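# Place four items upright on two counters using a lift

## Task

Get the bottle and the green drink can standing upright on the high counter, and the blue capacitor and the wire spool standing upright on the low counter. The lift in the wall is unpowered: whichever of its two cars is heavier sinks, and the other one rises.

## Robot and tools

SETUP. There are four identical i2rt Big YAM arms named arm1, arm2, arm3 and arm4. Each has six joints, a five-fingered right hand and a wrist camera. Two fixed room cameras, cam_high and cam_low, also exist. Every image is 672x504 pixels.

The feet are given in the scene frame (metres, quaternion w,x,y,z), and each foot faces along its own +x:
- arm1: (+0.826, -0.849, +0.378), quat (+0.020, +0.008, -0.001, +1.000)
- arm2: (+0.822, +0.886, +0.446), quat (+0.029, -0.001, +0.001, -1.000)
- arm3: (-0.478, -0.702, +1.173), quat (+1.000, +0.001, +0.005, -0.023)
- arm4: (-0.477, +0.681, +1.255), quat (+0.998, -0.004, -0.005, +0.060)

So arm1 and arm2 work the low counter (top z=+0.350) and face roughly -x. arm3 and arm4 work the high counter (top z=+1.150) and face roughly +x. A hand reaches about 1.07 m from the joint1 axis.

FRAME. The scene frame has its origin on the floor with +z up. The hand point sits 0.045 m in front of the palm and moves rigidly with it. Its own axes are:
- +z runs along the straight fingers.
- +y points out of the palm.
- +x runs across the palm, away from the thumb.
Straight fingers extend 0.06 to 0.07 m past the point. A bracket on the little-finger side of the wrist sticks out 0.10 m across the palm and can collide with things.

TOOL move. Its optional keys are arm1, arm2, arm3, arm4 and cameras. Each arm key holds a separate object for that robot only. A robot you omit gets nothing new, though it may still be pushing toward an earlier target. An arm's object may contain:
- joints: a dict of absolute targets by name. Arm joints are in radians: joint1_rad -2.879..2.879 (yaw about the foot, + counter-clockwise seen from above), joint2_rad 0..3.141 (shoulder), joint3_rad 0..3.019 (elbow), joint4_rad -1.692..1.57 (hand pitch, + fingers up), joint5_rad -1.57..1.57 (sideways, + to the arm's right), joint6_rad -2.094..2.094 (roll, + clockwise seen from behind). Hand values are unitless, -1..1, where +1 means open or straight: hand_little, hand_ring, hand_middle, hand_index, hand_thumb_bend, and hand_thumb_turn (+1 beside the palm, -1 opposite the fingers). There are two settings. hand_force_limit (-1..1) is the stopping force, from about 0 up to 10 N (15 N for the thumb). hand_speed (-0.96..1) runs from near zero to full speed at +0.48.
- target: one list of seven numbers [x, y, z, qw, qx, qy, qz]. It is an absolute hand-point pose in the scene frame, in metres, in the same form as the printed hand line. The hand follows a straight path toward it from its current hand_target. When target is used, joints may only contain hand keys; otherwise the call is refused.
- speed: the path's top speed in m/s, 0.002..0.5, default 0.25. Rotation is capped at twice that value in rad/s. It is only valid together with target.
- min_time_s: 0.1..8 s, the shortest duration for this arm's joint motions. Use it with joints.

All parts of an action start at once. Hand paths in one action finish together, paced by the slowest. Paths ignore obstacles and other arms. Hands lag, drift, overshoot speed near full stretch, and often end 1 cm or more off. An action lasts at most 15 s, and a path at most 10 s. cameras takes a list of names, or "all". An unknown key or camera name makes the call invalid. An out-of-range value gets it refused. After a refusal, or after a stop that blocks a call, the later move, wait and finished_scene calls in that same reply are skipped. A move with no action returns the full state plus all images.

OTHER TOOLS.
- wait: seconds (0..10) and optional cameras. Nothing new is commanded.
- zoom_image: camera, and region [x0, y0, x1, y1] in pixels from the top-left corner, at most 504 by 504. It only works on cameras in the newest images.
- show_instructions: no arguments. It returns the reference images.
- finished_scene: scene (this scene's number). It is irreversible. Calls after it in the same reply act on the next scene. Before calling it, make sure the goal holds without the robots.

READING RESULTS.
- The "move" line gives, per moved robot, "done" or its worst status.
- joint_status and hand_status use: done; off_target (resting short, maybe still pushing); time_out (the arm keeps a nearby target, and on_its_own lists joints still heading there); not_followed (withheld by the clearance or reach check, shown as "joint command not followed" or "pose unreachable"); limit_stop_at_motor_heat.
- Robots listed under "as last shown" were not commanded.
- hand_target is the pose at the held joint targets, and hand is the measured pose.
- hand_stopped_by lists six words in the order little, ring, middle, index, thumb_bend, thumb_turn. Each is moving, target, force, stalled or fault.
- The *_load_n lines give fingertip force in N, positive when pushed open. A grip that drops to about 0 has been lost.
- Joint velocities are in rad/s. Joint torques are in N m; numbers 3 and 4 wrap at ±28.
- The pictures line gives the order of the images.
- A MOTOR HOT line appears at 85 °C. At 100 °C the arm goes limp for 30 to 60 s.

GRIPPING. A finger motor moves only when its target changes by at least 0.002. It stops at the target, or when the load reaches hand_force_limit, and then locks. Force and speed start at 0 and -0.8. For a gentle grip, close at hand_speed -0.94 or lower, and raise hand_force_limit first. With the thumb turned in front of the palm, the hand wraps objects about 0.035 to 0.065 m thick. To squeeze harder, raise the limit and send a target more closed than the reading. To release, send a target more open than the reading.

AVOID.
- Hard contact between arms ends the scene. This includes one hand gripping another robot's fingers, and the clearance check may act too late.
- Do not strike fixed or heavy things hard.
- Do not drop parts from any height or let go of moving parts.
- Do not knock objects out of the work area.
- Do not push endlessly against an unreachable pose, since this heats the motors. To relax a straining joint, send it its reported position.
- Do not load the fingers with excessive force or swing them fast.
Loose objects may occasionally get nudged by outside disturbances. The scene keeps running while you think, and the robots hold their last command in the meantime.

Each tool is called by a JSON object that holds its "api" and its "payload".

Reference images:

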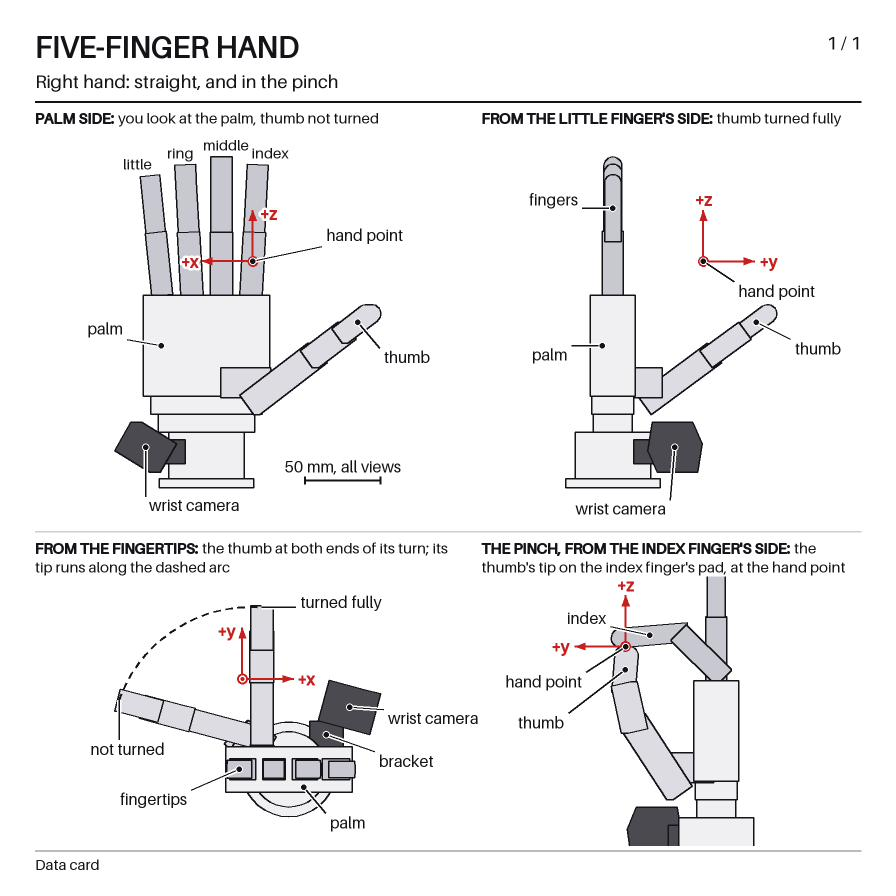

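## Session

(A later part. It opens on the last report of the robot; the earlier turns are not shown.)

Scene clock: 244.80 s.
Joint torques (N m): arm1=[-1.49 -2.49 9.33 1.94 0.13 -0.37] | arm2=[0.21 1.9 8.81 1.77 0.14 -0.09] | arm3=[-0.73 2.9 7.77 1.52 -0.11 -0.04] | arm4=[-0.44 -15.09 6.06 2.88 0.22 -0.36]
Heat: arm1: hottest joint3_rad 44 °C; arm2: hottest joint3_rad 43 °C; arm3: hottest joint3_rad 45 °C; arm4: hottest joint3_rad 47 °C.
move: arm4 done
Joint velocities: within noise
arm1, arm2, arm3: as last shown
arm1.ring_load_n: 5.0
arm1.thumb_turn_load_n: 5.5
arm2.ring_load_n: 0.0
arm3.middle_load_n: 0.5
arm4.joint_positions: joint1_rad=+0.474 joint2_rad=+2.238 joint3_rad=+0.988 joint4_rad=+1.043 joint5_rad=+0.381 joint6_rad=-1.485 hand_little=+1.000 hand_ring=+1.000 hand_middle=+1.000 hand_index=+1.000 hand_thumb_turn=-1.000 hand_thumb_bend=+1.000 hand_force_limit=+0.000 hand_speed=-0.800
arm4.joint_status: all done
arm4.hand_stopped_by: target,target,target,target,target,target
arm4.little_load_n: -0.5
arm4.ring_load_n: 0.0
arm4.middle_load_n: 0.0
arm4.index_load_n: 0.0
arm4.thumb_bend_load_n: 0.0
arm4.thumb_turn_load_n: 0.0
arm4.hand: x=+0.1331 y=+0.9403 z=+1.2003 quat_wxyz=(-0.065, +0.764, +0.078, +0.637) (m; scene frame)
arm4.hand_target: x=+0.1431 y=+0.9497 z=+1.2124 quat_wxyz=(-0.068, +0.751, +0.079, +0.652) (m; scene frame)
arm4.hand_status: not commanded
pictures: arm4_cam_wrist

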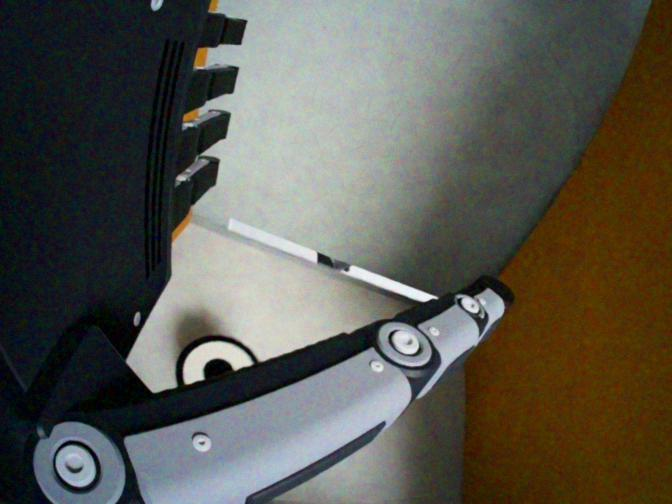

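{"api": "move", "payload": {"arm4": {"target": [-0.10, 0.925, 1.34, -0.0686, 0.7506, 0.0789, 0.6525], "speed": 0.2}, "arm1": {"target": [0.50, -0.60, 0.60, -0.5872, 0.3367, 0.6754, 0.2927], "speed": 0.2}, "cameras": ["cam_low", "cam_high", "arm4_cam_wrist"]}}

Scene clock: 304.10 s.
Joint torques (N m): arm1=[-1.61 -4.84 12.72 3 0.15 -0.37] | arm2=[0.15 1.96 8.8 1.77 0.14 -0.09] | arm3=[-0.73 2.9 7.77 1.52 -0.11 -0.04] | arm4=[-0.26 -9.29 3.78 1.22 0.37 0.03]
Heat: arm1: hottest joint3_rad 47 °C; arm2: hottest joint3_rad 44 °C; arm3: hottest joint3_rad 45 °C; arm4: hottest joint3_rad 42 °C.
move: arm1 off_target; arm4 done
Joint velocities: within noise
arm1.joint_positions: joint1_rad=-0.176 joint2_rad=+0.977 joint3_rad=+0.379 joint4_rad=+0.288 joint5_rad=+0.691 joint6_rad=-1.422 hand_little=+1.000 hand_ring=+0.166 hand_middle=+0.238 hand_index=+0.301 hand_thumb_turn=-1.000 hand_thumb_bend=+0.619 hand_force_limit=+0.000 hand_speed=-0.880
arm1.joint_status: not commanded
arm1.hand_stopped_by: target,force,force,force,force,target
arm1.little_load_n: 0.0
arm1.ring_load_n: 4.5
arm1.middle_load_n: 3.0
arm1.index_load_n: 3.0
arm1.thumb_bend_load_n: 12.0
arm1.thumb_turn_load_n: 5.0
arm1.hand: x=+0.5225 y=-0.6115 z=+0.5555 quat_wxyz=(-0.551, +0.336, +0.707, +0.290) (m; scene frame)
arm1.hand_target: x=+0.5032 y=-0.6024 z=+0.6000 quat_wxyz=(-0.587, +0.338, +0.676, +0.291) (m; scene frame)
arm1.hand_status: off_target (0.051 m and 5.5 deg from the pose sent, 0.333 m and 53.2 deg at the start)
arm2, arm3: as last shown
arm3.middle_load_n: 0.0
arm3.thumb_turn_load_n: 0.0
arm4.joint_positions: joint1_rad=+0.838 joint2_rad=+1.606 joint3_rad=+0.429 joint4_rad=+0.974 joint5_rad=+0.740 joint6_rad=-1.444 hand_little=+1.000 hand_ring=+1.000 hand_middle=+1.000 hand_index=+1.000 hand_thumb_turn=-1.000 hand_thumb_bend=+1.000 hand_force_limit=+0.000 hand_speed=-0.800
arm4.joint_status: not commanded
arm4.hand_stopped_by: target,target,target,target,target,target
arm4.little_load_n: 0.0
arm4.ring_load_n: 0.0
arm4.middle_load_n: 0.0
arm4.index_load_n: 0.0
arm4.thumb_bend_load_n: 0.0
arm4.thumb_turn_load_n: 0.5
arm4.hand: x=-0.0964 y=+0.9241 z=+1.3378 quat_wxyz=(-0.061, +0.750, +0.085, +0.653) (m; scene frame)
arm4.hand_target: x=-0.0998 y=+0.9248 z=+1.3401 quat_wxyz=(-0.068, +0.750, +0.079, +0.653) (m; scene frame)
arm4.hand_status: done (0.004 m and 1.1 deg from the pose sent, 0.272 m and 2.5 deg at the start)
pictures: arm4_cam_wrist, cam_high, cam_low

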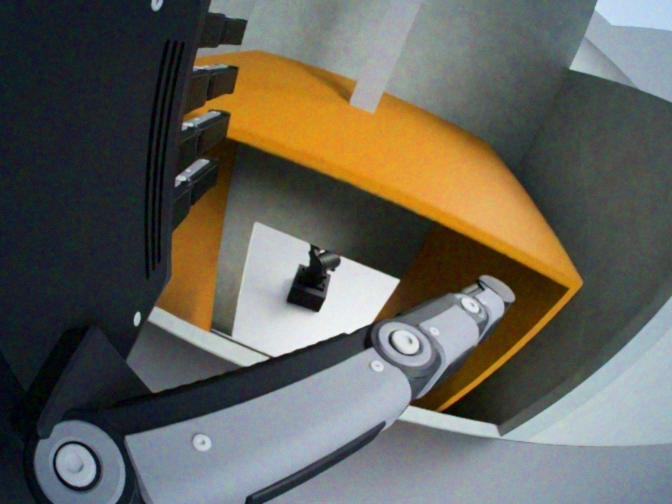

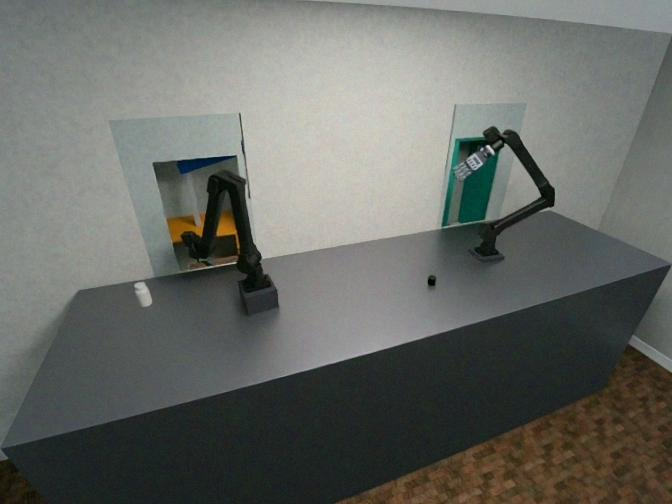

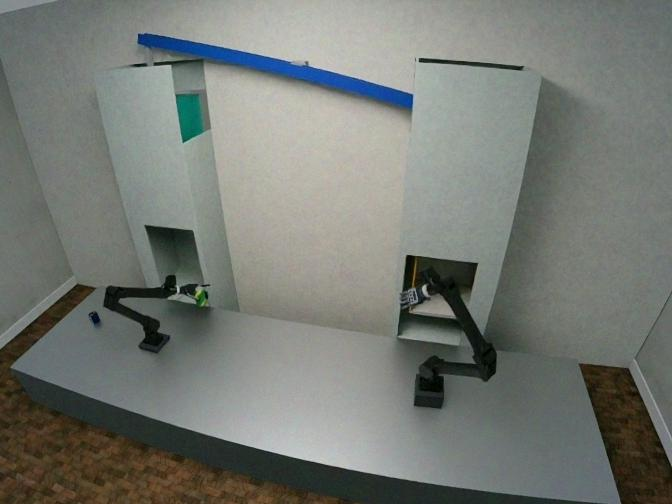

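{"api": "move", "payload": {"arm4": {"target": [-0.20, 0.92, 1.42, -0.0686, 0.7506, 0.0789, 0.6525], "speed": 0.25}, "arm1": {"target": [0.56, -0.28, 0.58, -0.5533, 0.4055, 0.6365, 0.3525], "speed": 0.2}}}

{"api": "move", "payload": {"arm4": {"joints": {"joint1_rad": 0.6, "joint2_rad": 0.8, "joint3_rad": 2.0, "joint4_rad": -1.4, "joint5_rad": 0, "joint6_rad": -1.2}, "min_time_s": 3}, "arm1": {"target": [0.65, 0.0, 0.52, -0.5026, 0.4851, 0.5782, 0.4217], "speed": 0.2}, "arm2": {"joints": {"joint1_rad": 0.3}, "min_time_s": 2}, "cameras": ["arm1_cam_wrist", "cam_low"]}}

Scene clock: 311.80 s.
Joint torques (N m): arm1=[-0.85 -13.16 11.92 3.54 -0.08 -0.34] | arm2=[0.15 1.96 8.81 1.77 0.14 -0.09] | arm3=[-0.73 2.9 7.77 1.52 -0.11 -0.04] | arm4=[0.15 -5.01 7.2 0.99 0.46 0.02]
Heat: arm1: hottest joint3_rad 50 °C; arm2: hottest joint3_rad 44 °C; arm3: hottest joint3_rad 45 °C; arm4: hottest joint3_rad 42 °C.
move: arm1 off_target; arm4 done
Joint velocities: within noise
arm1.joint_positions: joint1_rad=-0.943 joint2_rad=+1.535 joint3_rad=+0.767 joint4_rad=+0.498 joint5_rad=+0.151 joint6_rad=-1.532 hand_little=+1.000 hand_ring=+0.166 hand_middle=+0.238 hand_index=+0.301 hand_thumb_turn=-1.000 hand_thumb_bend=+0.619 hand_force_limit=+0.000 hand_speed=-0.880
arm1.joint_status: not commanded
arm1.hand_stopped_by: target,force,force,force,force,target
arm1.little_load_n: 0.0
arm1.ring_load_n: 4.5
arm1.middle_load_n: 3.0
arm1.index_load_n: 3.0
arm1.thumb_bend_load_n: 12.0
arm1.thumb_turn_load_n: 5.5
arm1.hand: x=+0.5739 y=-0.3091 z=+0.5287 quat_wxyz=(-0.516, +0.430, +0.666, +0.325) (m; scene frame)
arm1.hand_target: x=+0.5622 y=-0.2849 z=+0.5805 quat_wxyz=(-0.553, +0.407, +0.636, +0.351) (m; scene frame)
arm1.hand_status: off_target (0.061 m and 6.8 deg from the pose sent, 0.334 m and 13.4 deg at the start)
arm2, arm3: as last shown
arm2.index_load_n: 0.5
arm3.thumb_turn_load_n: 0.5
arm4.joint_positions: joint1_rad=+1.130 joint2_rad=+1.128 joint3_rad=+0.374 joint4_rad=+0.457 joint5_rad=+1.025 joint6_rad=-1.332 hand_little=+1.000 hand_ring=+1.000 hand_middle=+1.000 hand_index=+1.000 hand_thumb_turn=-1.000 hand_thumb_bend=+1.000 hand_force_limit=+0.000 hand_speed=-0.800
arm4.joint_status: not commanded
arm4.hand_stopped_by: target,target,target,target,target,target
arm4.little_load_n: 0.0
arm4.ring_load_n: 0.0
arm4.middle_load_n: 0.0
arm4.index_load_n: 0.0
arm4.thumb_bend_load_n: 0.0
arm4.thumb_turn_load_n: 0.5
arm4.hand: x=-0.1977 y=+0.9172 z=+1.4161 quat_wxyz=(-0.058, +0.751, +0.086, +0.652) (m; scene frame)
arm4.hand_target: x=-0.1998 y=+0.9199 z=+1.4203 quat_wxyz=(-0.068, +0.750, +0.079, +0.653) (m; scene frame)
arm4.hand_status: done (0.005 m and 1.5 deg from the pose sent, 0.132 m and 1.1 deg at the start)
pictures: none

Scene clock: 315.43 s.
Joint torques (N m): arm1=[-0.44 -22.65 12.81 1.95 0.19 -0.34] | arm2=[-0.5 1.96 8.8 1.77 0.15 -0.1] | arm3=[-0.73 2.9 7.77 1.52 -0.11 -0.04] | arm4=[-1.38 5.01 6.13 1.43 -0.01 0.02]
Heat: arm1: hottest joint3_rad 51 °C; arm2: hottest joint3_rad 44 °C; arm3: hottest joint3_rad 45 °C; arm4: hottest joint3_rad 43 °C.
move: arm1 off_target; arm2 done; arm4 done
Joint velocities: within noise
arm1.joint_positions: joint1_rad=-1.223 joint2_rad=+2.151 joint3_rad=+1.506 joint4_rad=+0.419 joint5_rad=+0.126 joint6_rad=-1.541 hand_little=+1.000 hand_ring=+0.166 hand_middle=+0.238 hand_index=+0.301 hand_thumb_turn=-1.000 hand_thumb_bend=+0.619 hand_force_limit=+0.000 hand_speed=-0.880
arm1.joint_status: not commanded
arm1.hand_stopped_by: target,force,force,force,force,target
arm1.little_load_n: 0.0
arm1.ring_load_n: 5.0
arm1.middle_load_n: 2.5
arm1.index_load_n: 3.0
arm1.thumb_bend_load_n: 12.0
arm1.thumb_turn_load_n: 5.0
arm1.hand: x=+0.6533 y=-0.0263 z=+0.4721 quat_wxyz=(-0.483, +0.504, +0.596, +0.396) (m; scene frame)
arm1.hand_target: x=+0.6509 y=-0.0046 z=+0.5211 quat_wxyz=(-0.503, +0.485, +0.578, +0.422) (m; scene frame)
arm1.hand_status: off_target (0.055 m and 4.8 deg from the pose sent, 0.318 m and 16.3 deg at the start)
arm2.joint_positions: joint1_rad=+0.308 joint2_rad=+0.588 joint3_rad=+1.331 joint4_rad=-1.541 joint5_rad=-0.003 joint6_rad=-1.197 hand_little=+1.000 hand_ring=+1.000 hand_middle=+1.000 hand_index=+1.000 hand_thumb_turn=-1.000 hand_thumb_bend=+1.000 hand_force_limit=+0.000 hand_speed=-0.800
arm2.joint_status: all done
arm2.hand_stopped_by: target,target,target,target,target,target
arm2.little_load_n: 0.0
arm2.ring_load_n: 0.0
arm2.middle_load_n: 0.0
arm2.index_load_n: 0.0
arm2.thumb_bend_load_n: 0.0
arm2.thumb_turn_load_n: 0.5
arm2.hand: x=+0.6421 y=+0.8635 z=+0.8748 quat_wxyz=(+0.352, -0.003, -0.926, +0.137) (m; scene frame)
arm2.hand_target: x=+0.6424 y=+0.8651 z=+0.8825 quat_wxyz=(+0.361, -0.007, -0.922, +0.139) (m; scene frame)
arm2.hand_status: not commanded
arm3: as last shown
arm3.middle_load_n: -0.5
arm4.joint_positions: joint1_rad=+0.608 joint2_rad=+0.792 joint3_rad=+1.979 joint4_rad=-1.388 joint5_rad=+0.002 joint6_rad=-1.218 hand_little=+1.000 hand_ring=+1.000 hand_middle=+1.000 hand_index=+1.000 hand_thumb_turn=-1.000 hand_thumb_bend=+1.000 hand_force_limit=+0.000 hand_speed=-0.800
arm4.joint_status: all done
arm4.hand_stopped_by: target,target,target,target,target,target
arm4.little_load_n: 0.0
arm4.ring_load_n: 0.0
arm4.middle_load_n: 0.0
arm4.index_load_n: 0.0
arm4.thumb_bend_load_n: 0.0
arm4.thumb_turn_load_n: 0.5
arm4.hand: x=-0.3047 y=+0.7838 z=+1.9557 quat_wxyz=(-0.321, +0.759, +0.147, +0.547) (m; scene frame)
arm4.hand_target: x=-0.3064 y=+0.7822 z=+1.9587 quat_wxyz=(-0.325, +0.760, +0.138, +0.545) (m; scene frame)
arm4.hand_status: not commanded
pictures: arm1_cam_wrist, cam_low

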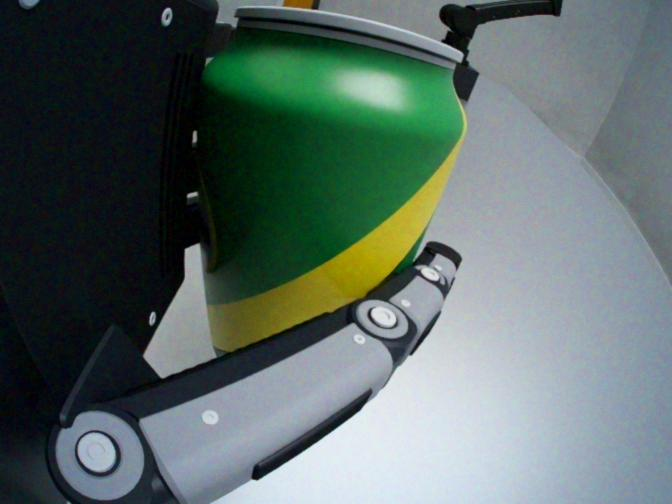

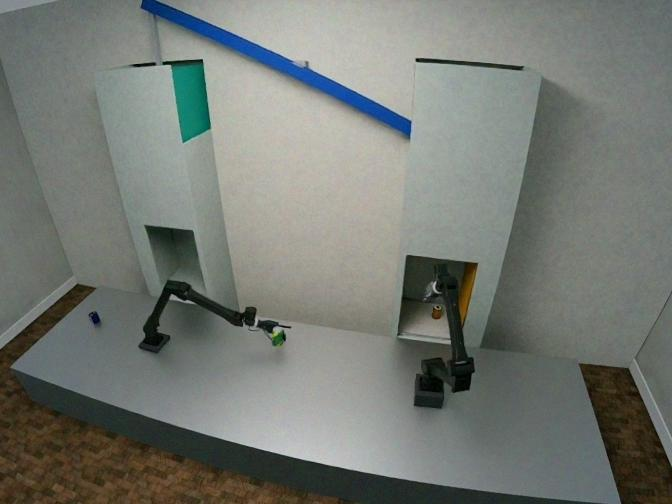

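{"api": "move", "payload": {"arm1": {"target": [0.65, 0.01, 0.475, -0.5175, 0.4777, 0.5648, 0.4305], "speed": 0.06}, "cameras": ["arm1_cam_wrist"]}}

Scene clock: 320.67 s.
Joint torques (N m): arm1=[-0.85 -23.24 11.84 3.44 0.04 -0.31] | arm2=[-0.56 1.96 8.8 1.76 0.15 -0.09] | arm3=[-0.73 2.84 7.77 1.52 -0.11 -0.04] | arm4=[-1.44 5.07 6.15 1.36 -0.01 0.02]
Heat: arm1: hottest joint3_rad 54 °C; arm2: hottest joint3_rad 44 °C; arm3: hottest joint3_rad 45 °C; arm4: hottest joint3_rad 43 °C.
move: arm1 off_target
Joint velocities: within noise
arm1.joint_positions: joint1_rad=-1.223 joint2_rad=+2.244 joint3_rad=+1.515 joint4_rad=+0.518 joint5_rad=+0.126 joint6_rad=-1.543 hand_little=+1.000 hand_ring=+0.166 hand_middle=+0.238 hand_index=+0.301 hand_thumb_turn=-1.000 hand_thumb_bend=+0.619 hand_force_limit=+0.000 hand_speed=-0.880
arm1.joint_status: not commanded
arm1.hand_stopped_by: target,force,force,force,force,target
arm1.little_load_n: 0.0
arm1.ring_load_n: 4.0
arm1.middle_load_n: 3.0
arm1.index_load_n: 3.0
arm1.thumb_bend_load_n: 12.5
arm1.thumb_turn_load_n: 5.0
arm1.hand: x=+0.6507 y=-0.0204 z=+0.4263 quat_wxyz=(-0.488, +0.501, +0.592, +0.400) (m; scene frame)
arm1.hand_target: x=+0.6513 y=+0.0045 z=+0.4763 quat_wxyz=(-0.517, +0.478, +0.564, +0.431) (m; scene frame)
arm1.hand_status: off_target (0.057 m and 6.3 deg from the pose sent, 0.037 m and 7.3 deg at the start)
arm2, arm3, arm4: as last shown
arm2.thumb_turn_load_n: 0.0
arm3.middle_load_n: 0.0
arm3.thumb_turn_load_n: 0.0
pictures: arm1_cam_wrist

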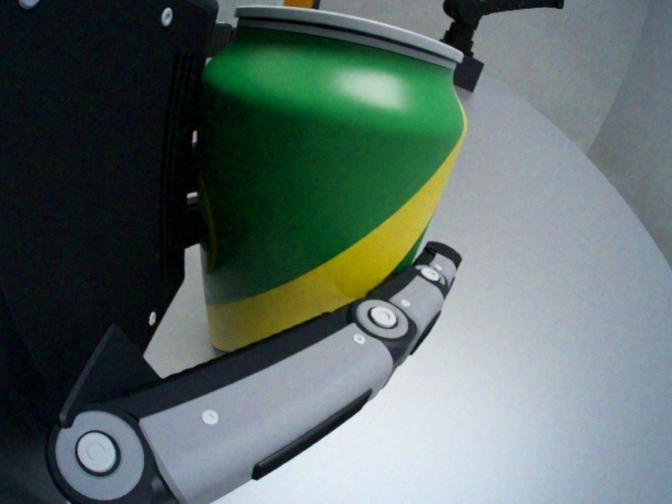

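{"api": "move", "payload": {"arm1": {"target": [0.65, 0.01, 0.463, -0.5273, 0.4686, 0.5557, 0.4402], "speed": 0.05}, "cameras": ["arm1_cam_wrist", "cam_low"]}}

Scene clock: 331.13 s.
Joint torques (N m): arm1=[-0.85 -22.12 11.51 3.25 0.02 -0.31] | arm2=[-0.56 1.96 8.79 1.78 0.15 -0.09] | arm3=[-0.73 2.9 7.77 1.51 -0.11 -0.04] | arm4=[-1.38 4.78 6.15 1.46 0.02 0.01]
Heat: arm1: hottest joint3_rad 53 °C; arm2: hottest joint3_rad 44 °C; arm3: hottest joint3_rad 45 °C; arm4: hottest joint3_rad 42 °C.
move: arm1 off_target
Joint velocities: within noise
arm1.joint_positions: joint1_rad=-1.223 joint2_rad=+2.270 joint3_rad=+1.516 joint4_rad=+0.600 joint5_rad=+0.126 joint6_rad=-1.551 hand_little=+1.000 hand_ring=+0.166 hand_middle=+0.238 hand_index=+0.301 hand_thumb_turn=-1.000 hand_thumb_bend=+0.619 hand_force_limit=+0.000 hand_speed=-0.880
arm1.joint_status: not commanded
arm1.hand_stopped_by: target,force,force,force,force,target
arm1.little_load_n: 0.0
arm1.ring_load_n: 4.5
arm1.middle_load_n: 3.0
arm1.index_load_n: 3.0
arm1.thumb_bend_load_n: 12.0
arm1.thumb_turn_load_n: 4.5
arm1.hand: x=+0.6497 y=-0.0162 z=+0.4253 quat_wxyz=(-0.505, +0.490, +0.579, +0.413) (m; scene frame)
arm1.hand_target: x=+0.6510 y=+0.0058 z=+0.4640 quat_wxyz=(-0.527, +0.469, +0.556, +0.440) (m; scene frame)
arm1.hand_status: off_target (0.046 m and 5.4 deg from the pose sent, 0.048 m and 8.5 deg at the start)
arm2, arm3, arm4: as last shown
arm2.thumb_turn_load_n: 0.5
pictures: arm1_cam_wrist, cam_low

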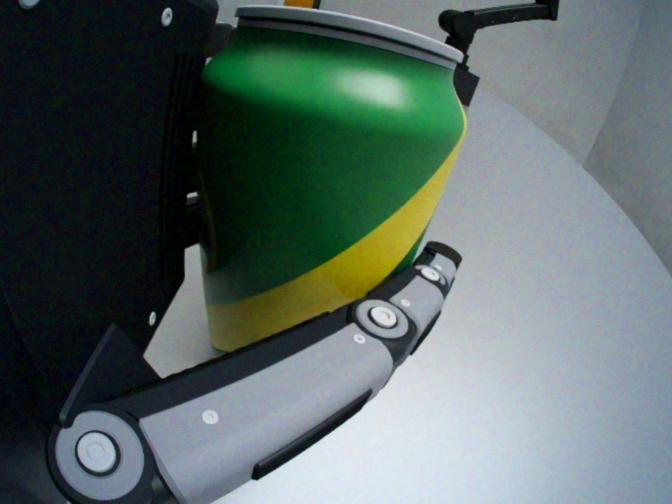

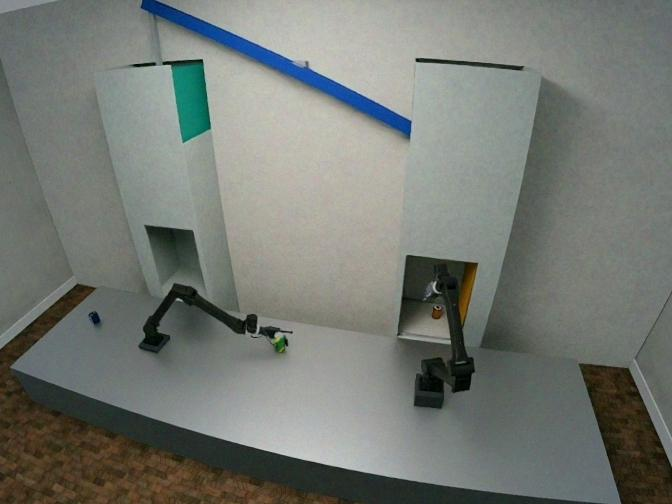

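{"api": "move", "payload": {"arm1": {"target": [0.65, 0.005, 0.448, -0.5273, 0.4686, 0.5557, 0.4402], "speed": 0.05}, "cameras": ["arm1_cam_wrist", "cam_low"]}}

{"api": "zoom_image", "payload": {"camera": "cam_low", "region": [220, 290, 340, 390]}}

Scene clock: 335.50 s.
Joint torques (N m): arm1=[-0.73 -21.48 10.62 3.02 0.07 -0.29] | arm2=[-0.56 1.96 8.8 1.77 0.15 -0.09] | arm3=[-0.73 2.9 7.77 1.51 -0.11 -0.04] | arm4=[-1.44 4.95 6.09 1.51 0.01 0.03]
Heat: arm1: hottest joint3_rad 53 °C; arm2: hottest joint3_rad 44 °C; arm3: hottest joint3_rad 45 °C; arm4: hottest joint3_rad 42 °C.
move: arm1 off_target
Joint velocities: within noise
arm1.joint_positions: joint1_rad=-1.223 joint2_rad=+2.283 joint3_rad=+1.516 joint4_rad=+0.639 joint5_rad=+0.128 joint6_rad=-1.552 hand_little=+1.000 hand_ring=+0.166 hand_middle=+0.238 hand_index=+0.301 hand_thumb_turn=-1.000 hand_thumb_bend=+0.619 hand_force_limit=+0.000 hand_speed=-0.880
arm1.joint_status: not commanded
arm1.hand_stopped_by: target,force,force,force,force,target
arm1.little_load_n: 0.0
arm1.ring_load_n: 4.5
arm1.middle_load_n: 2.5
arm1.index_load_n: 2.5
arm1.thumb_bend_load_n: 12.0
arm1.thumb_turn_load_n: 4.0
arm1.hand: x=+0.6495 y=-0.0147 z=+0.4247 quat_wxyz=(-0.512, +0.485, +0.571, +0.420) (m; scene frame)
arm1.hand_target: x=+0.6509 y=+0.0026 z=+0.4487 quat_wxyz=(-0.527, +0.469, +0.555, +0.441) (m; scene frame)
arm1.hand_status: off_target (0.031 m and 3.9 deg from the pose sent, 0.031 m and 5.4 deg at the start)
arm2, arm4: as last shown
arm2.thumb_turn_load_n: 0.0
arm3.joint_positions: joint1_rad=+1.172 joint2_rad=+0.623 joint3_rad=+1.454 joint4_rad=-1.542 joint5_rad=-0.004 joint6_rad=-1.197 hand_little=+1.000 hand_ring=+1.000 hand_middle=+1.000 hand_index=+1.000 hand_thumb_turn=-1.000 hand_thumb_bend=+1.000 hand_force_limit=+0.000 hand_speed=-0.800
arm3.joint_status: not commanded
arm3.hand_stopped_by: target,target,target,target,target,target
arm3.little_load_n: 0.0
arm3.ring_load_n: 0.0
arm3.middle_load_n: 0.0
arm3.index_load_n: 0.0
arm3.thumb_bend_load_n: 0.0
arm3.thumb_turn_load_n: 0.5
arm3.hand: x=-0.3546 y=-0.5587 z=+1.6469 quat_wxyz=(-0.288, +0.847, +0.332, +0.300) (m; scene frame)
arm3.hand_target: x=-0.3549 y=-0.5594 z=+1.6557 quat_wxyz=(-0.295, +0.842, +0.330, +0.308) (m; scene frame)
arm3.hand_status: not commanded
pictures: arm1_cam_wrist, cam_low

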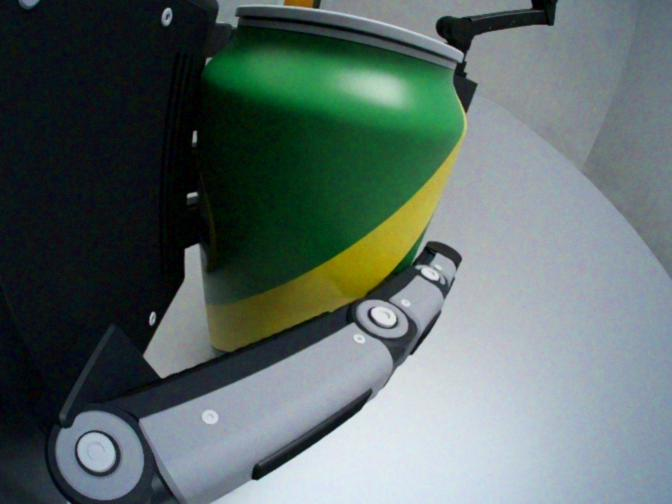

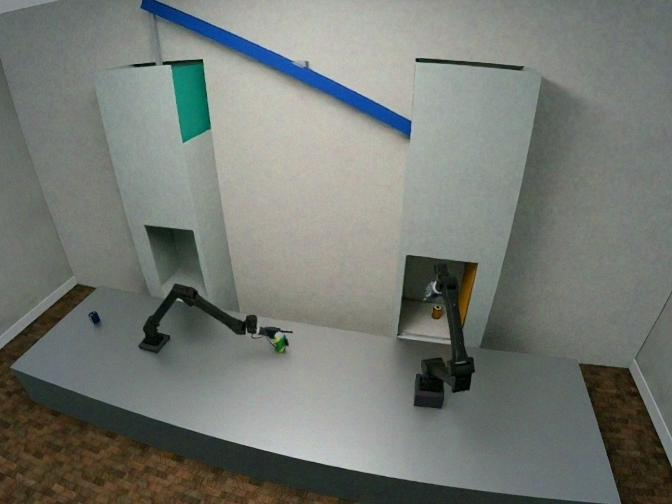

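Scaled by 4.200 from the camera's 672x504 image, which has a finer 960x720 frame.

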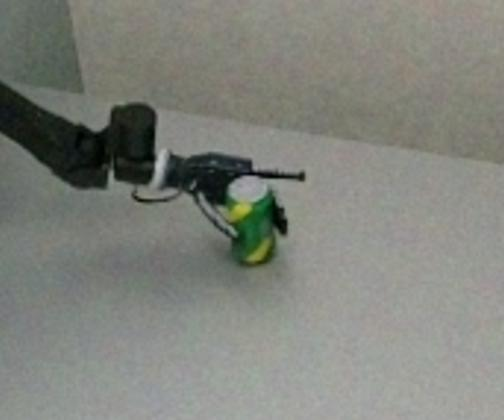

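{"api": "move", "payload": {"arm1": {"target": [0.65, 0.003, 0.444, -0.5126, 0.4823, 0.5693, 0.4256], "speed": 0.05}}}

{"api": "move", "payload": {"arm1": {"joints": {"hand_ring": 1, "hand_index": 1, "hand_middle": 1, "hand_thumb_bend": 1, "hand_speed": -0.75}}, "cameras": ["arm1_cam_wrist", "cam_low"]}}

Scene clock: 339.97 s.
Joint torques (N m): arm1=[-0.73 -22.83 10.14 1.21 0 -0.18] | arm2=[-0.5 1.96 8.8 1.78 0.15 -0.09] | arm3=[-0.73 2.84 7.77 1.52 -0.11 -0.04] | arm4=[-1.38 4.95 6.22 1.5 0 0.03]
Heat: arm1: hottest joint3_rad 53 °C; arm2: hottest joint3_rad 44 °C; arm3: hottest joint3_rad 45 °C; arm4: hottest joint3_rad 42 °C.
move: arm1 off_target
Joint velocities: within noise
arm1.joint_positions: joint1_rad=-1.223 joint2_rad=+2.283 joint3_rad=+1.530 joint4_rad=+0.606 joint5_rad=+0.131 joint6_rad=-1.552 hand_little=+1.000 hand_ring=+0.166 hand_middle=+0.238 hand_index=+0.301 hand_thumb_turn=-1.000 hand_thumb_bend=+0.619 hand_force_limit=+0.000 hand_speed=-0.880
arm1.joint_status: not commanded
arm1.hand_stopped_by: target,force,force,force,force,target
arm1.little_load_n: 0.0
arm1.ring_load_n: 4.5
arm1.middle_load_n: 2.5
arm1.index_load_n: 2.5
arm1.thumb_bend_load_n: 12.0
arm1.thumb_turn_load_n: 4.0
arm1.hand: x=+0.6494 y=-0.0124 z=+0.4239 quat_wxyz=(-0.506, +0.489, +0.576, +0.417) (m; scene frame)
arm1.hand_target: x=+0.6510 y=+0.0014 z=+0.4443 quat_wxyz=(-0.512, +0.483, +0.569, +0.426) (m; scene frame)
arm1.hand_status: off_target (0.025 m and 1.7 deg from the pose sent, 0.026 m and 0.8 deg at the start)
arm2, arm3, arm4: as last shown
pictures: none

Scene clock: 341.67 s.
Joint torques (N m): arm1=[-0.62 -22.89 10.17 1.31 -0.02 -0.16] | arm2=[-0.5 1.96 8.81 1.77 0.15 -0.09] | arm3=[-0.73 2.9 7.77 1.52 -0.11 -0.04] | arm4=[-1.38 5.07 6.2 1.44 0.02 0.02]
Heat: arm1: hottest joint3_rad 53 °C; arm2: hottest joint3_rad 44 °C; arm3: hottest joint3_rad 45 °C; arm4: hottest joint3_rad 42 °C.
move: arm1 done
Joint velocities: within noise
arm1.joint_positions: joint1_rad=-1.223 joint2_rad=+2.283 joint3_rad=+1.530 joint4_rad=+0.604 joint5_rad=+0.128 joint6_rad=-1.552 hand_little=+1.000 hand_ring=+1.000 hand_middle=+1.000 hand_index=+1.000 hand_thumb_turn=-1.000 hand_thumb_bend=+1.000 hand_force_limit=+0.000 hand_speed=-0.750
arm1.joint_status: all done
arm1.hand_stopped_by: target,target,target,target,target,target
arm1.little_load_n: 0.0
arm1.ring_load_n: 0.0
arm1.middle_load_n: 0.0
arm1.index_load_n: 0.0
arm1.thumb_bend_load_n: 0.0
arm1.thumb_turn_load_n: 0.0
arm1.hand: x=+0.6491 y=-0.0124 z=+0.4235 quat_wxyz=(-0.506, +0.489, +0.577, +0.415) (m; scene frame)
arm1.hand_target: x=+0.6503 y=+0.0015 z=+0.4441 quat_wxyz=(-0.512, +0.482, +0.569, +0.425) (m; scene frame)
arm1.hand_status: not commanded
arm2, arm3, arm4: as last shown
arm2.thumb_turn_load_n: 0.5
arm3.ring_load_n: -0.5
arm3.thumb_turn_load_n: 0.0
arm4.thumb_turn_load_n: 0.0
pictures: arm1_cam_wrist, cam_low

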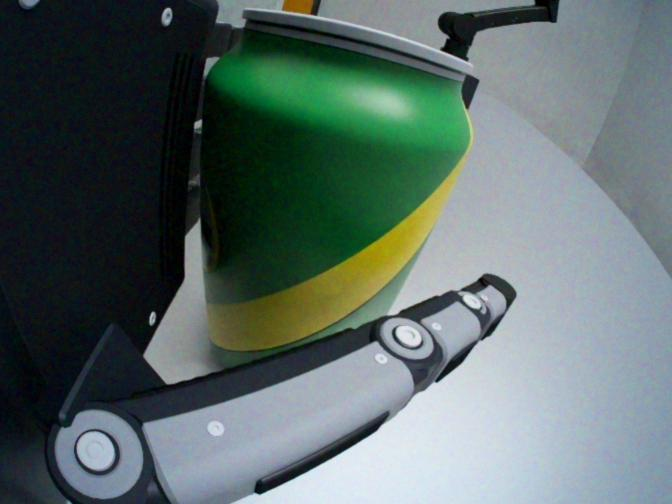

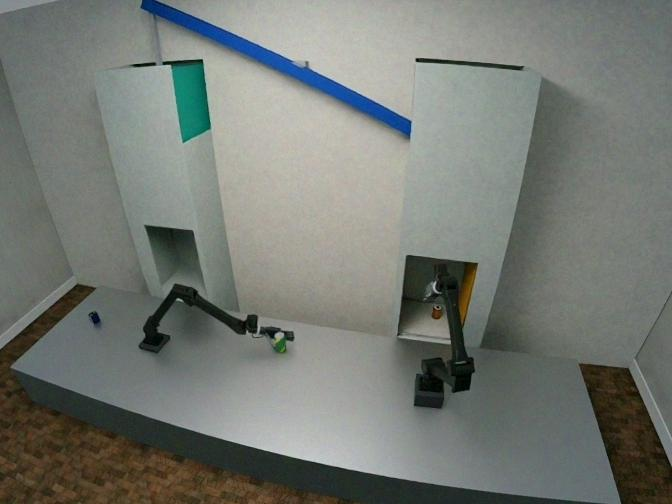

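{"api": "move", "payload": {"arm1": {"target": [0.675, -0.16, 0.475, -0.5126, 0.4823, 0.5693, 0.4256], "speed": 0.1}, "cameras": ["arm1_cam_wrist", "cam_low"]}}

{"api": "zoom_image", "payload": {"camera": "cam_low", "region": [220, 290, 340, 390]}}

Scene clock: 348.07 s.
Joint torques (N m): arm1=[0.5 -18.2 5.38 2.62 0.15 -0.11] | arm2=[-0.5 1.96 8.8 1.78 0.15 -0.09] | arm3=[-0.73 2.84 7.77 1.52 -0.11 -0.04] | arm4=[-1.26 5.01 6.12 1.46 0 0]
Heat: arm1: hottest joint3_rad 52 °C; arm2: hottest joint3_rad 44 °C; arm3: hottest joint3_rad 45 °C; arm4: hottest joint3_rad 42 °C.
move: arm1 done
Joint velocities: within noise
arm1.joint_positions: joint1_rad=-1.191 joint2_rad=+1.945 joint3_rad=+1.018 joint4_rad=+0.785 joint5_rad=+0.171 joint6_rad=-1.552 hand_little=+1.000 hand_ring=+1.000 hand_middle=+1.000 hand_index=+1.000 hand_thumb_turn=-1.000 hand_thumb_bend=+1.000 hand_force_limit=+0.000 hand_speed=-0.750
arm1.joint_status: not commanded
arm1.hand_stopped_by: target,target,target,target,target,target
arm1.little_load_n: 0.0
arm1.ring_load_n: 0.0
arm1.middle_load_n: 0.0
arm1.index_load_n: 0.0
arm1.thumb_bend_load_n: 0.0
arm1.thumb_turn_load_n: 0.5
arm1.hand: x=+0.6802 y=-0.1574 z=+0.4666 quat_wxyz=(-0.505, +0.488, +0.574, +0.421) (m; scene frame)
arm1.hand_target: x=+0.6751 y=-0.1597 z=+0.4752 quat_wxyz=(-0.513, +0.482, +0.569, +0.426) (m; scene frame)
arm1.hand_status: done (0.010 m and 1.3 deg from the pose sent, 0.158 m and 1.8 deg at the start)
arm2, arm3, arm4: as last shown
arm2.thumb_turn_load_n: 0.0
arm3.ring_load_n: 0.0
pictures: arm1_cam_wrist, cam_low

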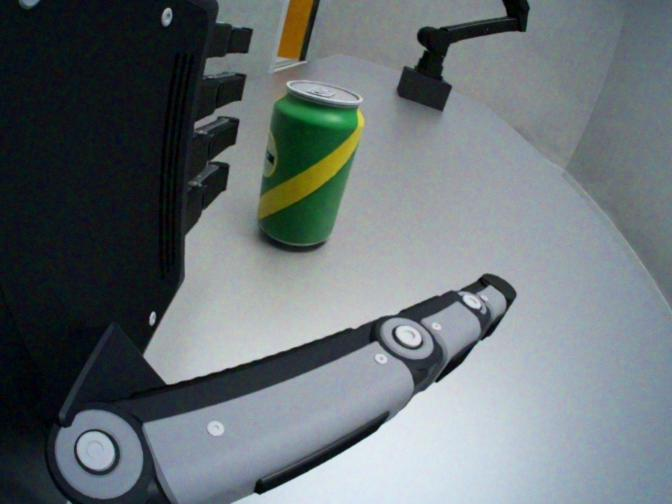

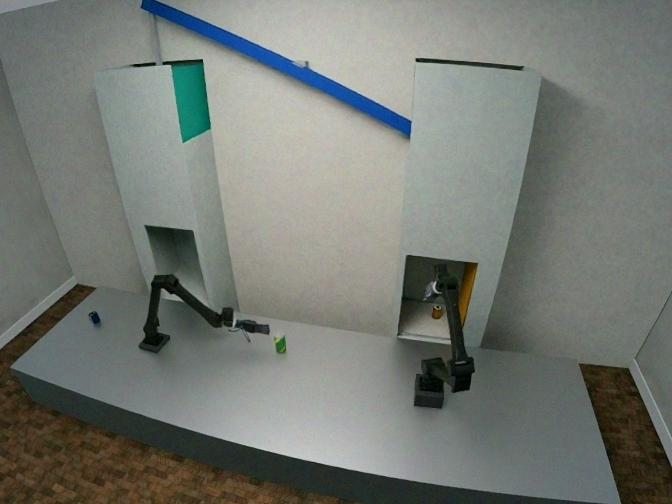

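Scaled by 4.200 from the camera's 672x504 image, which has a finer 960x720 frame.

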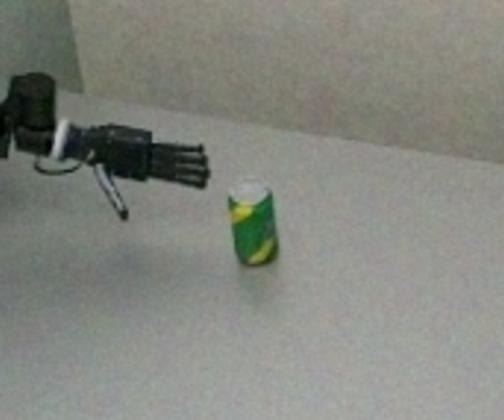

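{"api": "move", "payload": {"arm1": {"target": [0.60, -0.40, 0.60, -0.5533, 0.4055, 0.6365, 0.3525], "speed": 0.25}, "arm2": {"target": [0.62, 0.42, 0.62, -0.5099, -0.4750, 0.5865, -0.4129], "speed": 0.25}}}

{"api": "move", "payload": {"arm1": {"joints": {"joint1_rad": -0.3, "joint2_rad": 0.8, "joint3_rad": 2.1, "joint4_rad": -1.4, "joint5_rad": 0, "joint6_rad": -1.2}, "min_time_s": 3.5}, "arm2": {"target": [0.672, 0.19, 0.48, -0.5099, -0.4750, 0.5865, -0.4129], "speed": 0.2}, "cameras": ["arm2_cam_wrist", "cam_low"]}}

Scene clock: 370.03 s.
Joint torques (N m): arm1=[0.32 -8.53 6.84 1.26 0.12 -0.05] | arm2=[-0.56 -5.01 8.1 2.81 -0.04 -0.22] | arm3=[-0.73 2.84 7.77 1.51 -0.11 -0.04] | arm4=[-1.32 5.01 6.15 1.4 -0.02 0.01]
Heat: arm1: hottest joint3_rad 48 °C; arm2: hottest joint3_rad 45 °C; arm3: hottest joint3_rad 45 °C; arm4: hottest joint3_rad 41 °C.
move: arm1 done; arm2 done
Joint velocities: within noise
arm1.joint_positions: joint1_rad=-0.857 joint2_rad=+1.185 joint3_rad=+0.576 joint4_rad=+0.472 joint5_rad=+0.241 joint6_rad=-1.552 hand_little=+1.000 hand_ring=+1.000 hand_middle=+1.000 hand_index=+1.000 hand_thumb_turn=-1.000 hand_thumb_bend=+1.000 hand_force_limit=+0.000 hand_speed=-0.750
arm1.joint_status: not commanded
arm1.hand_stopped_by: target,target,target,target,target,target
arm1.little_load_n: 0.0
arm1.ring_load_n: 0.0
arm1.middle_load_n: 0.0
arm1.index_load_n: 0.0
arm1.thumb_bend_load_n: 0.0
arm1.thumb_turn_load_n: 0.5
arm1.hand: x=+0.6008 y=-0.3951 z=+0.6052 quat_wxyz=(-0.557, +0.404, +0.632, +0.357) (m; scene frame)
arm1.hand_target: x=+0.6000 y=-0.4002 z=+0.5999 quat_wxyz=(-0.553, +0.405, +0.637, +0.353) (m; scene frame)
arm1.hand_status: done (0.007 m and 0.9 deg from the pose sent, 0.288 m and 15.4 deg at the start)
arm2.joint_positions: joint1_rad=+1.177 joint2_rad=+1.235 joint3_rad=+0.464 joint4_rad=+0.608 joint5_rad=-0.125 joint6_rad=-1.578 hand_little=+1.000 hand_ring=+1.000 hand_middle=+1.000 hand_index=+1.000 hand_thumb_turn=-1.000 hand_thumb_bend=+1.000 hand_force_limit=+0.000 hand_speed=-0.800
arm2.joint_status: not commanded
arm2.hand_stopped_by: target,target,target,target,target,target
arm2.little_load_n: 0.0
arm2.ring_load_n: 0.0
arm2.middle_load_n: 0.0
arm2.index_load_n: 0.0
arm2.thumb_bend_load_n: 0.0
arm2.thumb_turn_load_n: 0.5
arm2.hand: x=+0.6231 y=+0.4246 z=+0.6156 quat_wxyz=(+0.501, +0.476, -0.596, +0.410) (m; scene frame)
arm2.hand_target: x=+0.6182 y=+0.4213 z=+0.6194 quat_wxyz=(+0.510, +0.476, -0.589, +0.409) (m; scene frame)
arm2.hand_status: done (0.007 m and 1.5 deg from the pose sent, 0.512 m and 78.0 deg at the start)
arm3, arm4: as last shown
arm4.thumb_turn_load_n: 0.5
pictures: none

Scene clock: 374.13 s.
Joint torques (N m): arm1=[0.26 3.9 4.78 1.32 -0.16 0] | arm2=[0.38 -13.04 8.02 2.62 0.31 0.05] | arm3=[-0.73 2.9 7.77 1.52 -0.11 -0.04] | arm4=[-1.14 5.07 6.13 1.44 -0.01 0.03]
Heat: arm1: hottest joint3_rad 49 °C; arm2: hottest joint3_rad 45 °C; arm3: hottest joint3_rad 45 °C; arm4: hottest joint3_rad 41 °C.
move: arm1 done; arm2 done
Joint velocities: within noise
arm1.joint_positions: joint1_rad=-0.310 joint2_rad=+0.796 joint3_rad=+2.084 joint4_rad=-1.385 joint5_rad=+0.005 joint6_rad=-1.210 hand_little=+1.000 hand_ring=+1.000 hand_middle=+1.000 hand_index=+1.000 hand_thumb_turn=-1.000 hand_thumb_bend=+1.000 hand_force_limit=+0.000 hand_speed=-0.750
arm1.joint_status: all done
arm1.hand_stopped_by: target,target,target,target,target,target
arm1.little_load_n: 0.0
arm1.ring_load_n: 0.0
arm1.middle_load_n: 0.0
arm1.index_load_n: 0.0
arm1.thumb_bend_load_n: 0.0
arm1.thumb_turn_load_n: 0.0
arm1.hand: x=+0.6902 y=-0.7463 z=+1.1202 quat_wxyz=(-0.678, +0.259, +0.688, -0.003) (m; scene frame)
arm1.hand_target: x=+0.6914 y=-0.7500 z=+1.1212 quat_wxyz=(-0.677, +0.258, +0.690, -0.011) (m; scene frame)
arm1.hand_status: not commanded
arm2.joint_positions: joint1_rad=+1.412 joint2_rad=+2.038 joint3_rad=+0.989 joint4_rad=+0.888 joint5_rad=+0.098 joint6_rad=-1.568 hand_little=+1.000 hand_ring=+1.000 hand_middle=+1.000 hand_index=+1.000 hand_thumb_turn=-1.000 hand_thumb_bend=+1.000 hand_force_limit=+0.000 hand_speed=-0.800
arm2.joint_status: not commanded
arm2.hand_stopped_by: target,target,target,target,target,target
arm2.little_load_n: 0.0
arm2.ring_load_n: 0.0
arm2.middle_load_n: 0.0
arm2.index_load_n: 0.0
arm2.thumb_bend_load_n: 0.0
arm2.thumb_turn_load_n: 0.0
arm2.hand: x=+0.6725 y=+0.2004 z=+0.4804 quat_wxyz=(+0.505, +0.486, -0.586, +0.406) (m; scene frame)
arm2.hand_target: x=+0.6734 y=+0.1897 z=+0.4800 quat_wxyz=(+0.508, +0.477, -0.585, +0.415) (m; scene frame)
arm2.hand_status: done (0.010 m and 1.6 deg from the pose sent, 0.275 m and 1.5 deg at the start)
arm3: as last shown
arm4.joint_positions: joint1_rad=+0.608 joint2_rad=+0.792 joint3_rad=+1.979 joint4_rad=-1.388 joint5_rad=+0.002 joint6_rad=-1.218 hand_little=+1.000 hand_ring=+1.000 hand_middle=+1.000 hand_index=+1.000 hand_thumb_turn=-1.000 hand_thumb_bend=+1.000 hand_force_limit=+0.000 hand_speed=-0.800
arm4.joint_status: not commanded
arm4.hand_stopped_by: target,target,target,target,target,target
arm4.little_load_n: 0.0
arm4.ring_load_n: 0.0
arm4.middle_load_n: 0.0
arm4.index_load_n: 0.0
arm4.thumb_bend_load_n: 0.0
arm4.thumb_turn_load_n: 0.0
arm4.hand: x=-0.3047 y=+0.7838 z=+1.9557 quat_wxyz=(-0.321, +0.759, +0.147, +0.547) (m; scene frame)
arm4.hand_target: x=-0.3064 y=+0.7822 z=+1.9587 quat_wxyz=(-0.325, +0.760, +0.138, +0.545) (m; scene frame)
arm4.hand_status: not commanded
pictures: arm2_cam_wrist, cam_low

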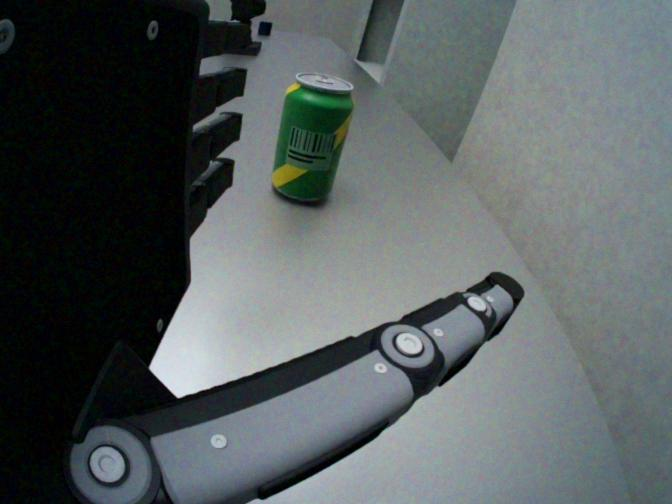

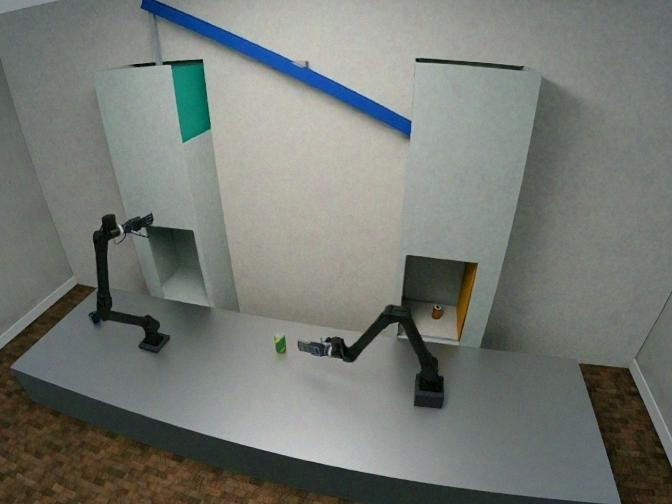

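{"api": "zoom_image", "payload": {"camera": "arm2_cam_wrist", "region": [240, 50, 380, 230]}}

Scaled by 2.800 from the camera's 672x504 image, which has a finer 960x720 frame.

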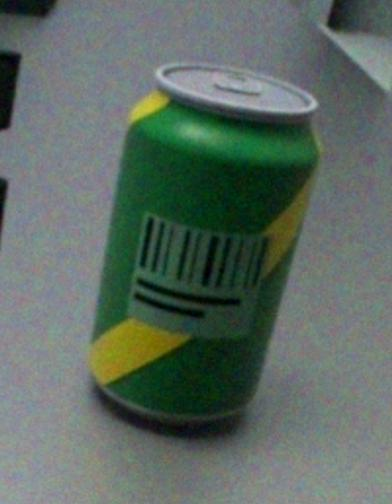

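{"api": "move", "payload": {"arm2": {"target": [0.640, 0.010, 0.430, -0.5099, -0.4750, 0.5865, -0.4129], "speed": 0.15}, "cameras": ["arm2_cam_wrist", "cam_low"]}}

{"api": "zoom_image", "payload": {"camera": "cam_low", "region": [220, 290, 340, 390]}}

Scene clock: 390.03 s.
Joint torques (N m): arm1=[0.32 3.84 4.81 1.31 -0.16 0.02] | arm2=[-0.62 -18.08 10.43 1.44 0.01 0.02] | arm3=[-0.73 2.9 7.77 1.52 -0.11 -0.04] | arm4=[-1.61 4.89 6.15 1.52 0 0.05]
Heat: arm1: hottest joint3_rad 46 °C; arm2: hottest joint3_rad 45 °C; arm3: hottest joint3_rad 46 °C; arm4: hottest joint3_rad 41 °C.
move: arm2 off_target
Joint velocities: within noise
arm1, arm3, arm4: as last shown
arm1.hand_target: x=+0.6914 y=-0.7499 z=+1.1212 quat_wxyz=(-0.677, +0.258, +0.690, -0.011) (m; scene frame)
arm2.joint_positions: joint1_rad=+1.402 joint2_rad=+2.425 joint3_rad=+1.657 joint4_rad=+0.645 joint5_rad=+0.092 joint6_rad=-1.568 hand_little=+1.000 hand_ring=+1.000 hand_middle=+1.000 hand_index=+1.000 hand_thumb_turn=-1.000 hand_thumb_bend=+1.000 hand_force_limit=+0.000 hand_speed=-0.800
arm2.joint_status: not commanded
arm2.hand_stopped_by: target,target,target,target,target,target
arm2.little_load_n: 0.0
arm2.ring_load_n: 0.0
arm2.middle_load_n: 0.0
arm2.index_load_n: 0.0
arm2.thumb_bend_load_n: 0.0
arm2.thumb_turn_load_n: 0.0
arm2.hand: x=+0.6463 y=+0.0169 z=+0.4443 quat_wxyz=(+0.515, +0.477, -0.579, +0.415) (m; scene frame)
arm2.hand_target: x=+0.6402 y=+0.0113 z=+0.4301 quat_wxyz=(+0.510, +0.475, -0.586, +0.413) (m; scene frame)
arm2.hand_status: off_target (0.017 m and 1.1 deg from the pose sent, 0.200 m and 1.6 deg at the start)
arm3.thumb_turn_load_n: 0.5
pictures: arm2_cam_wrist, cam_low

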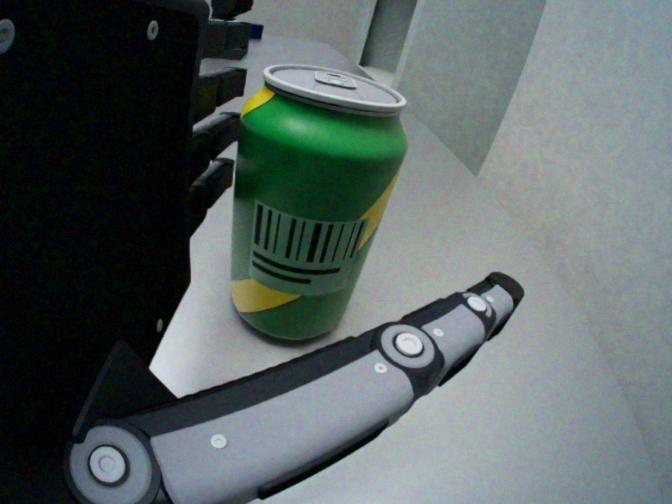

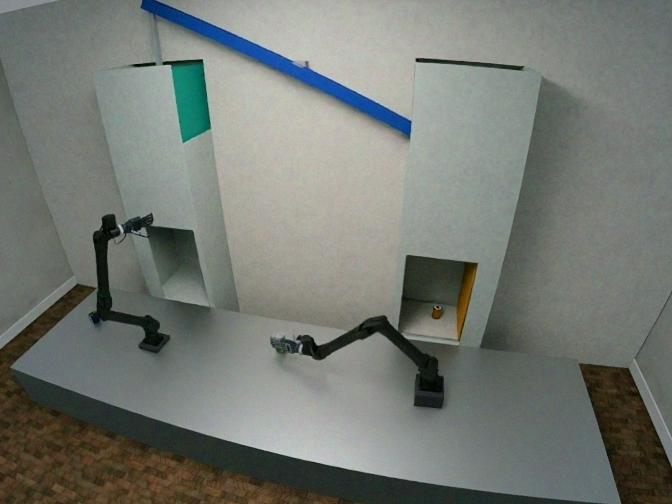

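Scaled by 4.200 from the camera's 672x504 image, which has a finer 960x720 frame.

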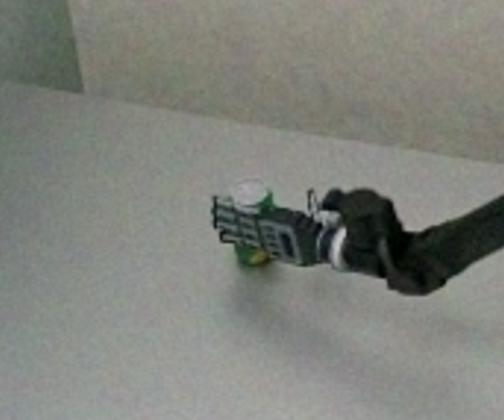

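{"api": "move", "payload": {"arm2": {"target": [0.625, -0.046, 0.422, -0.5099, -0.4750, 0.5865, -0.4129], "speed": 0.1}, "cameras": ["arm2_cam_wrist"]}}

Scene clock: 398.77 s.
Joint torques (N m): arm1=[0.26 3.9 4.77 1.29 -0.16 0.01] | arm2=[-0.73 -19.6 11.59 1.54 0.12 0.01] | arm3=[-0.79 2.84 7.77 1.52 -0.11 -0.04] | arm4=[-1.26 5.3 6.19 1.42 0 0.03]
Heat: arm1: hottest joint3_rad 45 °C; arm2: hottest joint3_rad 45 °C; arm3: hottest joint3_rad 46 °C; arm4: hottest joint3_rad 41 °C.
move: arm2 off_target
Joint velocities: within noise
arm1, arm3, arm4: as last shown
arm2.joint_positions: joint1_rad=+1.394 joint2_rad=+2.563 joint3_rad=+1.932 joint4_rad=+0.503 joint5_rad=+0.079 joint6_rad=-1.568 hand_little=+1.000 hand_ring=+1.000 hand_middle=+1.000 hand_index=+1.000 hand_thumb_turn=-1.000 hand_thumb_bend=+1.000 hand_force_limit=+0.000 hand_speed=-0.800
arm2.joint_status: not commanded
arm2.hand_stopped_by: target,target,target,target,target,target
arm2.little_load_n: 0.0
arm2.ring_load_n: 0.0
arm2.middle_load_n: 0.0
arm2.index_load_n: 0.0
arm2.thumb_bend_load_n: 0.0
arm2.thumb_turn_load_n: 0.5
arm2.hand: x=+0.6346 y=-0.0400 z=+0.4362 quat_wxyz=(+0.513, +0.478, -0.579, +0.415) (m; scene frame)
arm2.hand_target: x=+0.6255 y=-0.0442 z=+0.4222 quat_wxyz=(+0.510, +0.475, -0.587, +0.413) (m; scene frame)
arm2.hand_status: off_target (0.018 m and 1.0 deg from the pose sent, 0.070 m and 1.1 deg at the start)
arm3.index_load_n: -0.5
arm4.thumb_turn_load_n: 0.5
pictures: arm2_cam_wrist

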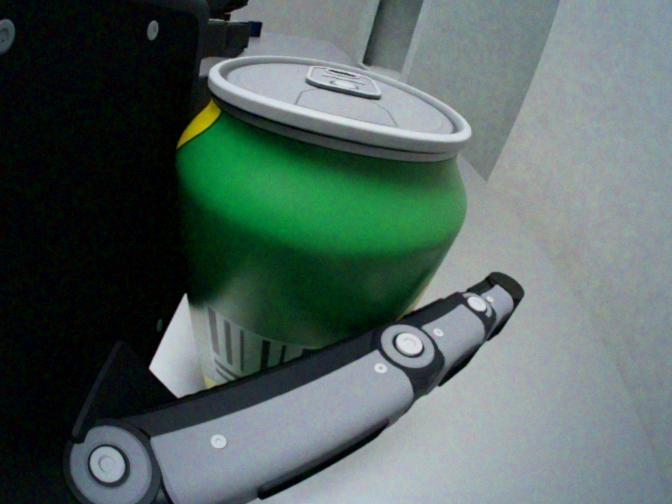

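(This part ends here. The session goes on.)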